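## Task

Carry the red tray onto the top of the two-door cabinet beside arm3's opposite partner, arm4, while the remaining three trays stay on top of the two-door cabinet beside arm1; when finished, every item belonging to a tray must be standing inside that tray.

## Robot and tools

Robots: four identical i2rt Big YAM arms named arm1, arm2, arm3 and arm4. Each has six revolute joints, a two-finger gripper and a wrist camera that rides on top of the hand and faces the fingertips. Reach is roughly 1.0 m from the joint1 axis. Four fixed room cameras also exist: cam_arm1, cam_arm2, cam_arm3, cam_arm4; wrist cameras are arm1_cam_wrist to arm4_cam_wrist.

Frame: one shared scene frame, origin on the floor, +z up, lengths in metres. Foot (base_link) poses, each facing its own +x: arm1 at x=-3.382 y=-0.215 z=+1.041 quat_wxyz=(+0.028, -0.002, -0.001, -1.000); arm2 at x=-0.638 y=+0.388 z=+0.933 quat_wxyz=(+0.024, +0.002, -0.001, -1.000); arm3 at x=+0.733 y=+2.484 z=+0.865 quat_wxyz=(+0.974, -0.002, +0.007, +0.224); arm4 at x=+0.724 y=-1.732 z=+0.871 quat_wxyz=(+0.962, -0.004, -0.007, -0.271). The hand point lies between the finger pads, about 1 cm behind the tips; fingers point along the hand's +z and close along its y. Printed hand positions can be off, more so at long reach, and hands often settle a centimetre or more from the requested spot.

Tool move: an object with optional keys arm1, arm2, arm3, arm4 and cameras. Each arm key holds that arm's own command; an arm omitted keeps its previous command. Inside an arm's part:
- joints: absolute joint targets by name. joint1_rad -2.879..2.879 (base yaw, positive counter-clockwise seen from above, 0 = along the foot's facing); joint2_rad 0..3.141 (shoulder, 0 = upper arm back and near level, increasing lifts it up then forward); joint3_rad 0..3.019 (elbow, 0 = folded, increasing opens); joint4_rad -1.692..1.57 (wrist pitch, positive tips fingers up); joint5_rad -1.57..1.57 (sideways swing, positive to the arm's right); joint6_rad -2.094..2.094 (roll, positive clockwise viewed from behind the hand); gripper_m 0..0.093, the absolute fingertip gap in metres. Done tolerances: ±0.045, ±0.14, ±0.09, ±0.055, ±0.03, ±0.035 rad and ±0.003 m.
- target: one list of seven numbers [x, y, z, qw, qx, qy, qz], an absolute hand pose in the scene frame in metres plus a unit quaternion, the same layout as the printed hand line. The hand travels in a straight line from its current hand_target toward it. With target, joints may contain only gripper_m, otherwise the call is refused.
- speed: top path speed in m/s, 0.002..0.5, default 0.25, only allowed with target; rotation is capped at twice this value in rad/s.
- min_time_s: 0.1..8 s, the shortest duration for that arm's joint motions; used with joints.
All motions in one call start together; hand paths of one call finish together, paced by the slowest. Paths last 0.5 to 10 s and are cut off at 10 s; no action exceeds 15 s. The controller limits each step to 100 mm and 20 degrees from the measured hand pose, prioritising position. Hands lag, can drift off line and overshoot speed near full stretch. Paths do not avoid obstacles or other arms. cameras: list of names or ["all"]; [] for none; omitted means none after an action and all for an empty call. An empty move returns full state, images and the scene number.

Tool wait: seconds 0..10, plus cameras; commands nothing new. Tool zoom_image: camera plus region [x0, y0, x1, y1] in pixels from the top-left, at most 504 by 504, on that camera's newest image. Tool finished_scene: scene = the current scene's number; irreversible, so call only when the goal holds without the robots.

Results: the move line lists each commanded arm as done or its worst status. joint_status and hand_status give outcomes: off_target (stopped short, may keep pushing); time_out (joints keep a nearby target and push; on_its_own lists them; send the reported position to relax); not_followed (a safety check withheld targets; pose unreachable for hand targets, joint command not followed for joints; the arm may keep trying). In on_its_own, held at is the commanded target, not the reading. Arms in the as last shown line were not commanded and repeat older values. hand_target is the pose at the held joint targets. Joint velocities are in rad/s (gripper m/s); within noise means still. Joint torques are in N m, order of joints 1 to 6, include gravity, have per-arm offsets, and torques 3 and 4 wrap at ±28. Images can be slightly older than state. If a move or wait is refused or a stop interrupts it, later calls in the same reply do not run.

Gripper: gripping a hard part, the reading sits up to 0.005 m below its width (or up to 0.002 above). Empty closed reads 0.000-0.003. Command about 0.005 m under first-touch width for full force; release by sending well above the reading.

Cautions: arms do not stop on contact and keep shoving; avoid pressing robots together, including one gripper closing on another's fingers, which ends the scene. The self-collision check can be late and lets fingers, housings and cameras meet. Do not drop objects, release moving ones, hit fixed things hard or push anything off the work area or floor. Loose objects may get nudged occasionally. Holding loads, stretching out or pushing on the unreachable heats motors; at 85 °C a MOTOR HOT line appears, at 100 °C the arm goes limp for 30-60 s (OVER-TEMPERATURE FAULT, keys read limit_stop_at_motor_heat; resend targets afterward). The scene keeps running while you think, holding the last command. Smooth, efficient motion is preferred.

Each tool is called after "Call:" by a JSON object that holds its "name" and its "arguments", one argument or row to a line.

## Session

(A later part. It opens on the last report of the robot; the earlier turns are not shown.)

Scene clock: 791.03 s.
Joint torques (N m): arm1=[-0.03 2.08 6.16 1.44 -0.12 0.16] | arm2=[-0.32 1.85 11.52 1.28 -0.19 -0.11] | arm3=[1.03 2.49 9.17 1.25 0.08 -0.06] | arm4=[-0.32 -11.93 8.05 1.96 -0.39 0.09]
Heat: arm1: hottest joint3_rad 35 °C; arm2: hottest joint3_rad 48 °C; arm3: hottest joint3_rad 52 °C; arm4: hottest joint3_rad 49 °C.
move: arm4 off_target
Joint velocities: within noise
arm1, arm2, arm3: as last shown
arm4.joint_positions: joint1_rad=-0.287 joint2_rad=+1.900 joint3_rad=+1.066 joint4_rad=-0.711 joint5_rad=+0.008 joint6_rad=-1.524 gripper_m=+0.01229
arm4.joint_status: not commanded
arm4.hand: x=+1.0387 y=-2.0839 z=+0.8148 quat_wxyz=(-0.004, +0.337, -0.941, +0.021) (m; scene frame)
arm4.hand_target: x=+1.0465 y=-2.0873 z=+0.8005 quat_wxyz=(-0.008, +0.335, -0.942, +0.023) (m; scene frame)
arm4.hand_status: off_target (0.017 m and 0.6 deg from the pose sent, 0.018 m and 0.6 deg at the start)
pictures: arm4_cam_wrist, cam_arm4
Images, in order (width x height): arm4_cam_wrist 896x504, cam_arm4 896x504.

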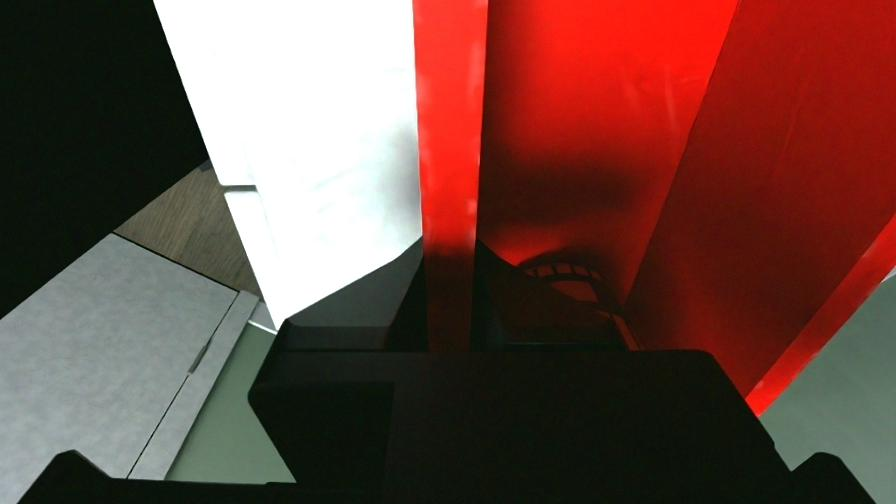

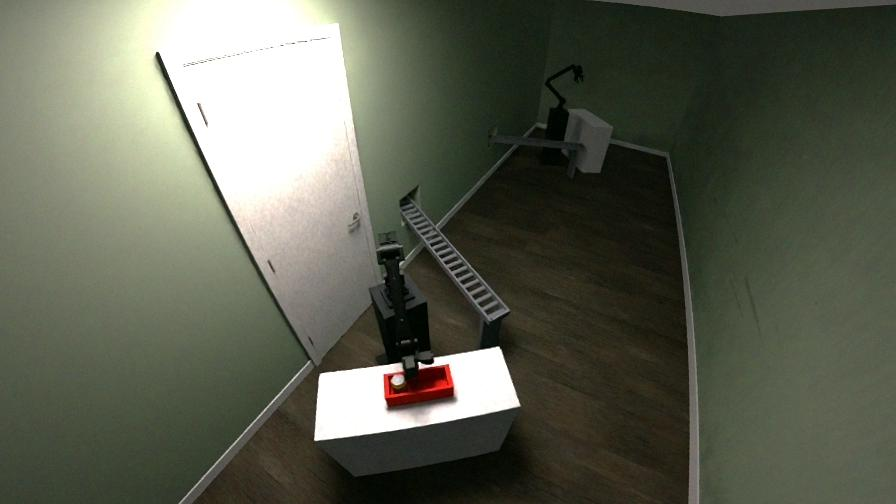

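Call:
{"name": "move", "arguments": {
  "arm4": {"target": [1.045, -2.086, 0.803, -0.0017, 0.3346, -0.9423, 0.0047], "speed": 0.05},
  "cameras": ["arm4_cam_wrist", "cam_arm4"]
}}

Call:
{"name": "zoom_image", "arguments": {
  "camera": "cam_arm4",
  "region": [370, 350, 470, 420]
}}

Scene clock: 855.20 s.
Joint torques (N m): arm1=[0.15 1.9 6.23 1.51 -0.13 0.16] | arm2=[-0.38 1.85 11.52 1.29 -0.18 -0.12] | arm3=[1.08 2.55 9.11 1.17 0.07 -0.04] | arm4=[-0.32 -12.04 8.92 0.38 -0.41 0.05]
Heat: arm1: hottest joint3_rad 35 °C; arm2: hottest joint3_rad 49 °C; arm3: hottest joint3_rad 52 °C; arm4: hottest joint3_rad 43 °C.
move: arm4 off_target
Joint velocities: within noise
arm1.joint_positions: joint1_rad=-0.911 joint2_rad=+0.594 joint3_rad=+1.353 joint4_rad=-1.192 joint5_rad=+0.002 joint6_rad=-0.011 gripper_m=+0.04489
arm1.joint_status: not commanded
arm1.hand: x=-3.5421 y=-0.0257 z=+1.5986 quat_wxyz=(+0.225, -0.768, +0.346, +0.490) (m; scene frame)
arm1.hand_target: x=-3.5459 y=-0.0260 z=+1.5939 quat_wxyz=(+0.216, -0.772, +0.348, +0.486) (m; scene frame)
arm1.hand_status: not commanded
arm2: as last shown
arm3.joint_positions: joint1_rad=-0.423 joint2_rad=+0.637 joint3_rad=+1.333 joint4_rad=-1.526 joint5_rad=+0.222 joint6_rad=+0.654 gripper_m=+0.09396
arm3.joint_status: not commanded
arm3.hand: x=+0.9557 y=+2.4547 z=+1.3375 quat_wxyz=(-0.369, -0.322, -0.872, -0.018) (m; scene frame)
arm3.hand_target: x=+0.9552 y=+2.4547 z=+1.3503 quat_wxyz=(-0.382, -0.321, -0.866, -0.024) (m; scene frame)
arm3.hand_status: not commanded
arm4.joint_positions: joint1_rad=-0.287 joint2_rad=+1.907 joint3_rad=+1.078 joint4_rad=-0.730 joint5_rad=+0.008 joint6_rad=-1.524 gripper_m=+0.01229
arm4.joint_status: not commanded
arm4.hand: x=+1.0389 y=-2.0841 z=+0.8147 quat_wxyz=(-0.002, +0.337, -0.941, +0.014) (m; scene frame)
arm4.hand_target: x=+1.0447 y=-2.0856 z=+0.8031 quat_wxyz=(-0.002, +0.335, -0.942, +0.005) (m; scene frame)
arm4.hand_status: off_target (0.013 m and 1.1 deg from the pose sent, 0.014 m and 1.9 deg at the start)
pictures: arm4_cam_wrist, cam_arm4
Images, in order (width x height): arm4_cam_wrist 896x504, cam_arm4 896x504.

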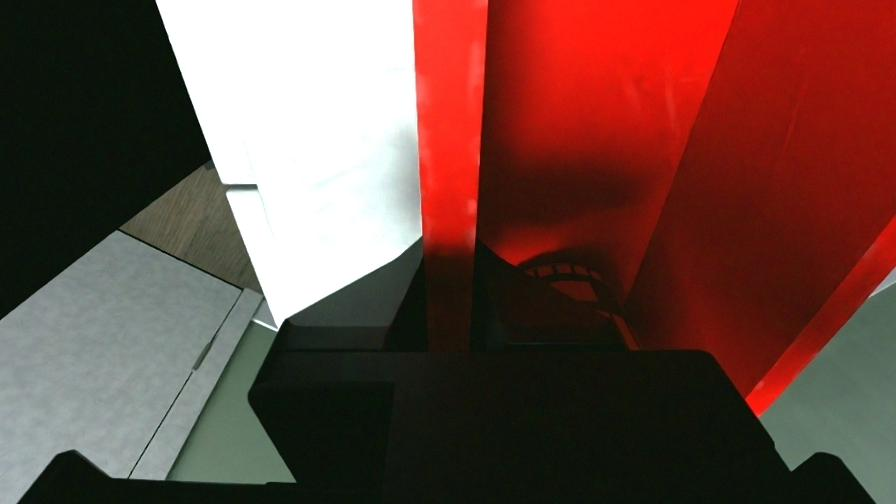

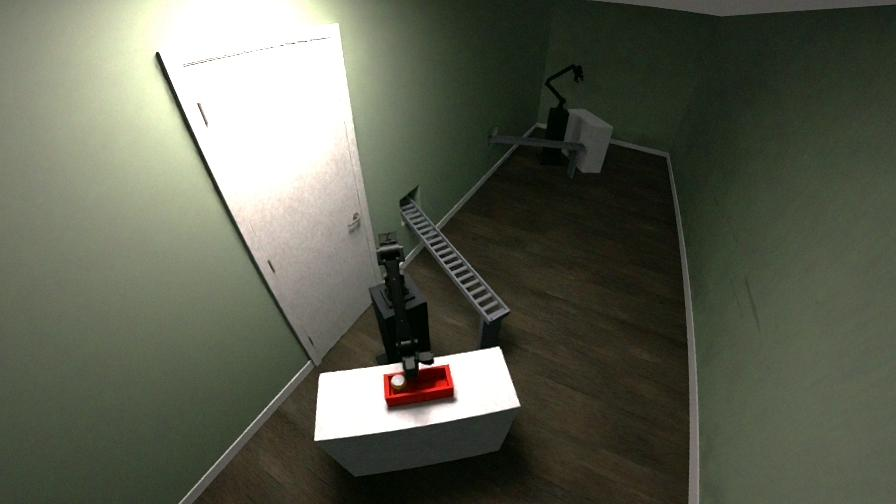

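Scaled by 5.040 from the camera's 896x504 image, which has a finer 1280x720 frame.

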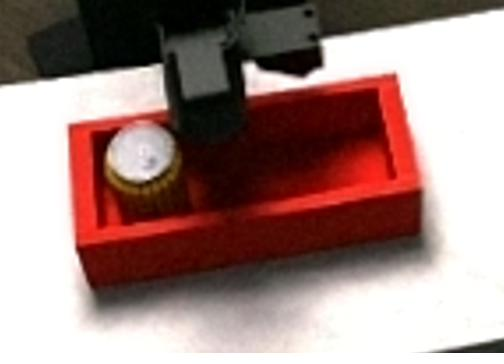

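Call:
{"name": "move", "arguments": {
  "arm4": {"target": [1.046, -2.091, 0.812, -0.0067, 0.3346, -0.9423, 0.0188], "joints": {"gripper_m": 0.05}, "speed": 0.05},
  "cameras": ["arm4_cam_wrist", "cam_arm4"]
}}

Call:
{"name": "zoom_image", "arguments": {
  "camera": "cam_arm4",
  "region": [370, 350, 470, 420]
}}

Scene clock: 865.77 s.
Joint torques (N m): arm1=[0.15 1.96 6.15 1.44 -0.13 0.17] | arm2=[-0.44 1.9 11.45 1.35 -0.2 -0.11] | arm3=[1.08 2.37 9.11 1.18 0.08 -0.06] | arm4=[-0.56 -14.74 8.35 0.81 -0.14 -0.04]
Heat: arm1: hottest joint3_rad 35 °C; arm2: hottest joint3_rad 49 °C; arm3: hottest joint3_rad 52 °C; arm4: hottest joint3_rad 44 °C.
move: arm4 off_target
Joint velocities: within noise
arm1, arm3: as last shown
arm2.joint_positions: joint1_rad=+0.311 joint2_rad=+0.595 joint3_rad=+1.320 joint4_rad=-1.186 joint5_rad=+0.002 joint6_rad=+0.016 gripper_m=+0.04495
arm2.joint_status: not commanded
arm2.hand: x=-0.8779 y=+0.3008 z=+1.4740 quat_wxyz=(-0.099, -0.838, -0.144, +0.517) (m; scene frame)
arm2.hand_target: x=-0.8753 y=+0.3043 z=+1.4850 quat_wxyz=(-0.094, -0.835, -0.146, +0.522) (m; scene frame)
arm2.hand_status: not commanded
arm4.joint_positions: joint1_rad=-0.287 joint2_rad=+1.921 joint3_rad=+1.078 joint4_rad=-0.730 joint5_rad=+0.001 joint6_rad=-1.524 gripper_m=+0.04993
arm4.joint_status: all done
arm4.hand: x=+1.0380 y=-2.0815 z=+0.8085 quat_wxyz=(-0.002, +0.337, -0.942, +0.007) (m; scene frame)
arm4.hand_target: x=+1.0459 y=-2.0908 z=+0.8122 quat_wxyz=(-0.007, +0.335, -0.942, +0.019) (m; scene frame)
arm4.hand_status: off_target (0.013 m and 1.5 deg from the pose sent, 0.010 m and 0.8 deg at the start)
pictures: arm4_cam_wrist, cam_arm4
Images, in order (width x height): arm4_cam_wrist 896x504, cam_arm4 896x504.

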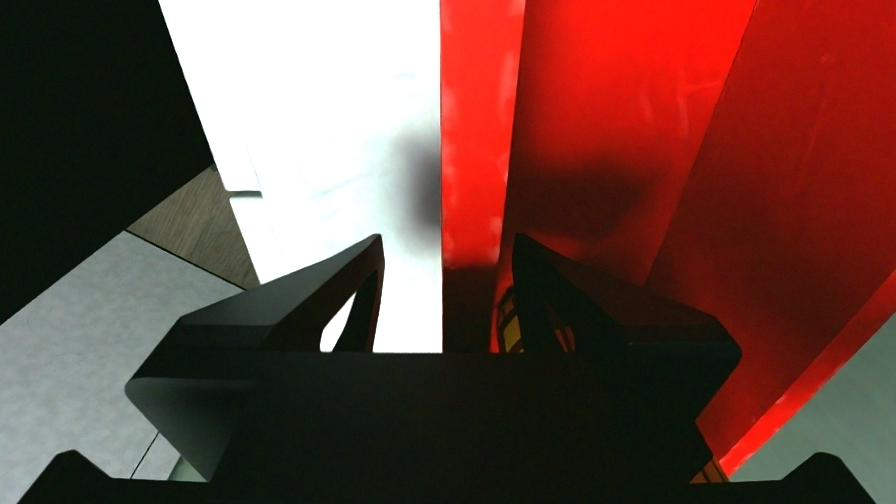

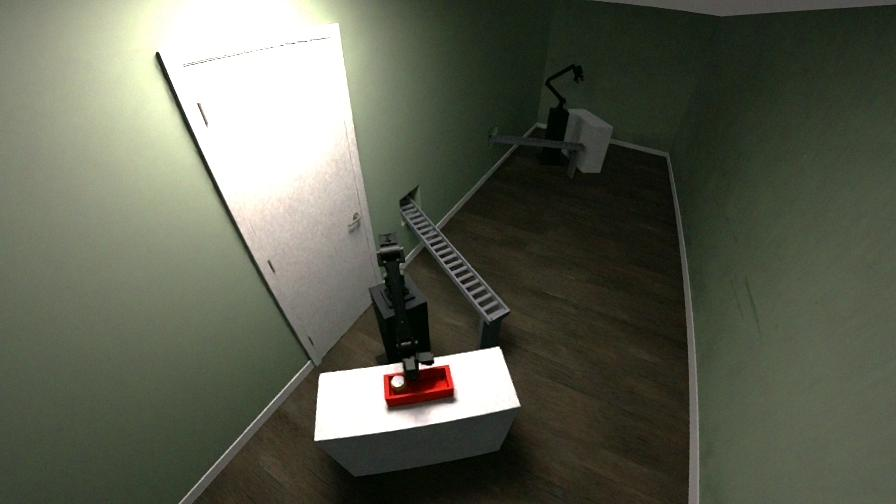

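Scaled by 5.040 from the camera's 896x504 image, which has a finer 1280x720 frame.

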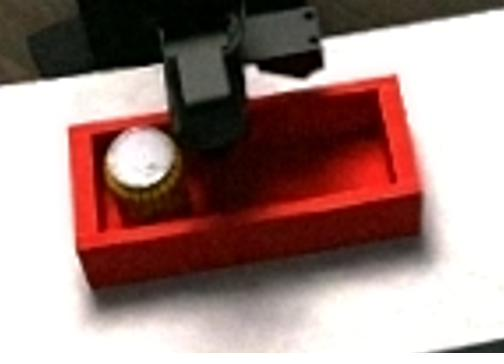

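Call:
{"name": "move", "arguments": {
  "arm4": {"joints": {"gripper_m": 0.085}}
}}

Call:
{"name": "move", "arguments": {
  "arm4": {"target": [1.048, -2.094, 1.02, -0.0067, 0.3346, -0.9423, 0.0188], "speed": 0.25},
  "cameras": ["arm4_cam_wrist", "cam_arm4", "cam_arm1"]
}}

Call:
{"name": "zoom_image", "arguments": {
  "camera": "cam_arm4",
  "region": [300, 300, 540, 490]
}}

Call:
{"name": "zoom_image", "arguments": {
  "camera": "cam_arm1",
  "region": [200, 100, 700, 500]
}}

Scene clock: 871.83 s.
Joint torques (N m): arm1=[-0.03 2.02 6.22 1.48 -0.12 0.16] | arm2=[-0.21 1.9 11.54 1.33 -0.16 -0.1] | arm3=[0.97 2.61 9.14 1.2 0.07 -0.07] | arm4=[-0.38 -15.79 8.4 0.88 -0.21 -0.03]
Heat: arm1: hottest joint3_rad 35 °C; arm2: hottest joint3_rad 49 °C; arm3: hottest joint3_rad 52 °C; arm4: hottest joint3_rad 44 °C.
move: arm4 done
Joint velocities: within noise
arm1, arm2, arm3: as last shown
arm4.joint_positions: joint1_rad=-0.287 joint2_rad=+1.921 joint3_rad=+1.078 joint4_rad=-0.730 joint5_rad=+0.001 joint6_rad=-1.524 gripper_m=+0.08481
arm4.joint_status: all done
arm4.hand: x=+1.0380 y=-2.0815 z=+0.8085 quat_wxyz=(-0.002, +0.337, -0.942, +0.007) (m; scene frame)
arm4.hand_target: x=+1.0459 y=-2.0908 z=+0.8122 quat_wxyz=(-0.007, +0.335, -0.942, +0.019) (m; scene frame)
arm4.hand_status: not commanded
pictures: none

Scene clock: 873.50 s.
Joint torques (N m): arm1=[-0.15 1.96 6.26 1.48 -0.11 0.15] | arm2=[-0.44 1.73 11.55 1.32 -0.21 -0.1] | arm3=[1.08 2.49 9.07 1.17 0.08 -0.07] | arm4=[-1.44 -13.39 13.07 0.01 -0.19 -0.04]
Heat: arm1: hottest joint3_rad 35 °C; arm2: hottest joint3_rad 49 °C; arm3: hottest joint3_rad 52 °C; arm4: hottest joint3_rad 44 °C.
move: arm4 off_target
Joint velocities: within noise
arm1, arm2, arm3: as last shown
arm4.joint_positions: joint1_rad=-0.287 joint2_rad=+1.640 joint3_rad=+1.295 joint4_rad=-1.235 joint5_rad=+0.001 joint6_rad=-1.524 gripper_m=+0.08492
arm4.joint_status: not commanded
arm4.hand: x=+1.0383 y=-2.0818 z=+1.0050 quat_wxyz=(-0.001, +0.337, -0.942, +0.003) (m; scene frame)
arm4.hand_target: x=+1.0476 y=-2.0934 z=+1.0202 quat_wxyz=(-0.007, +0.335, -0.942, +0.019) (m; scene frame)
arm4.hand_status: off_target (0.022 m and 1.9 deg from the pose sent, 0.212 m and 1.5 deg at the start)
pictures: arm4_cam_wrist, cam_arm1, cam_arm4
Images, in order (width x height): arm4_cam_wrist 896x504, cam_arm1 896x504, cam_arm4 896x504.

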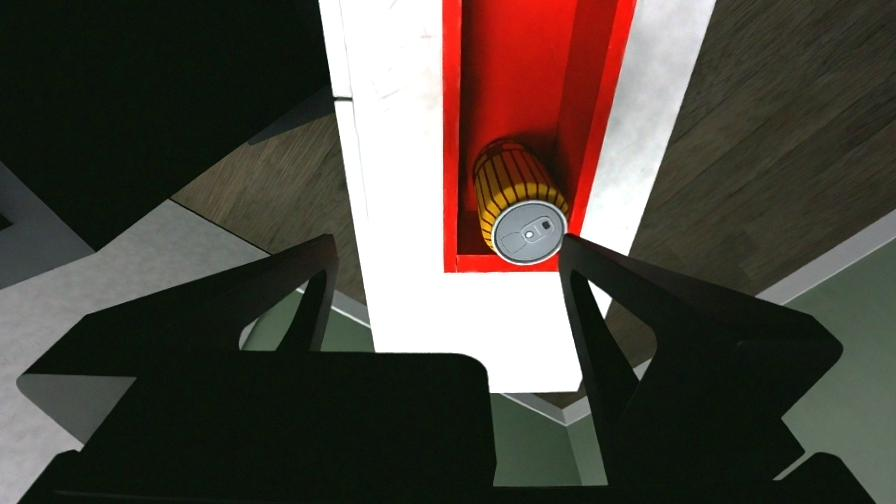

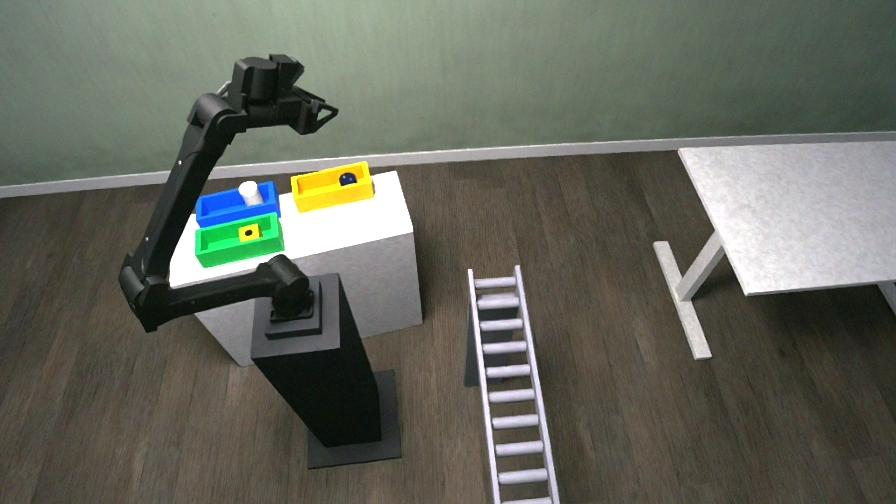

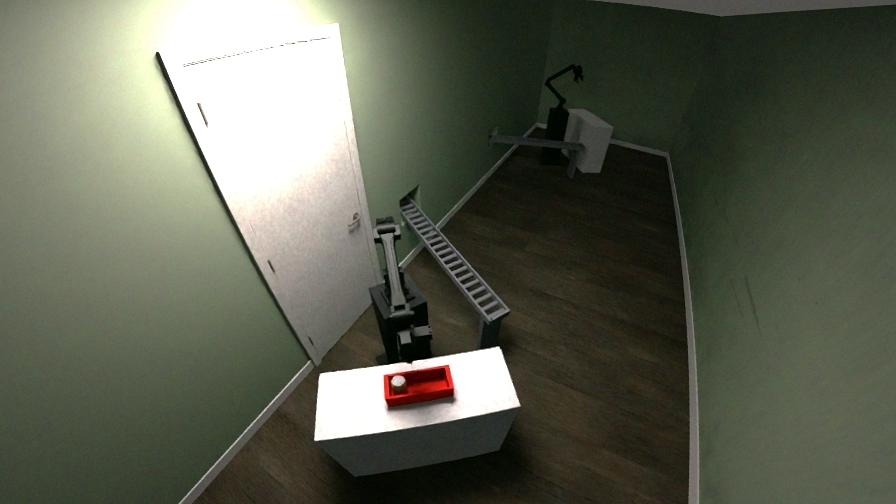

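Scaled by 2.100 from the camera's 896x504 image, which has a finer 1280x720 frame.

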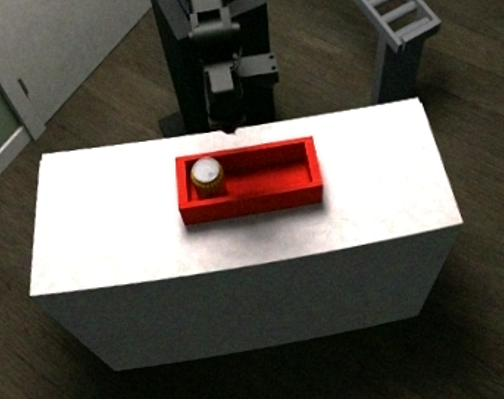

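Scaled by 1.008 from the camera's 896x504 image, which has a finer 1280x720 frame.

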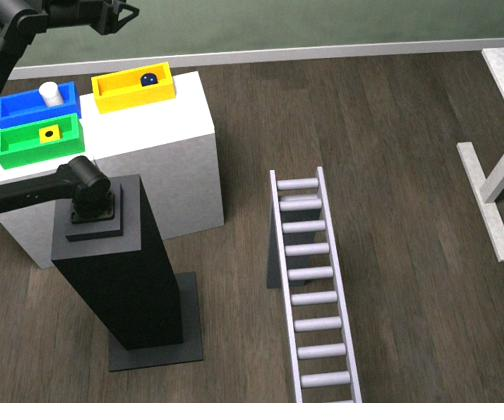

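Call:
{"name": "zoom_image", "arguments": {
  "camera": "cam_arm1",
  "region": [180, 140, 400, 280]
}}

Call:
{"name": "zoom_image", "arguments": {
  "camera": "arm4_cam_wrist",
  "region": [400, 80, 660, 300]
}}

Scaled by 2.291 from the camera's 896x504 image, which has a finer 1280x720 frame.

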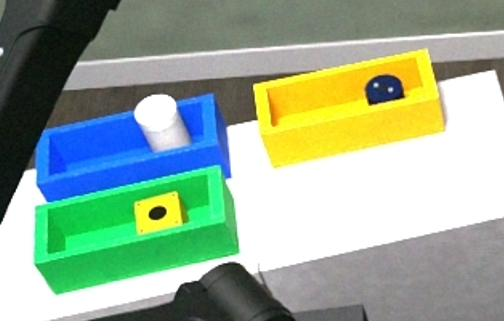

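Scaled by 1.938 from the camera's 896x504 image, which has a finer 1280x720 frame.

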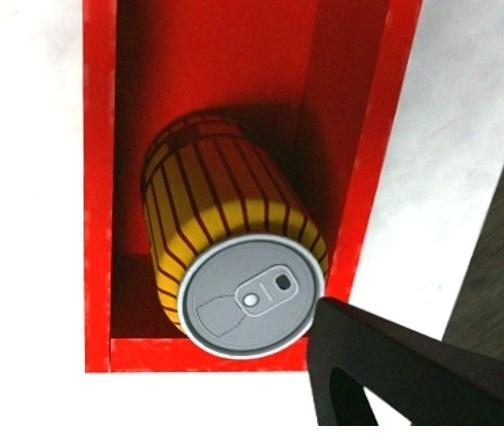

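All four trays are on their cabinets and everything they carry is standing, so I'm ending the scene.

Call:
{"name": "finished_scene", "arguments": {
  "scene": 2
}}

The scene is finished: the task was done.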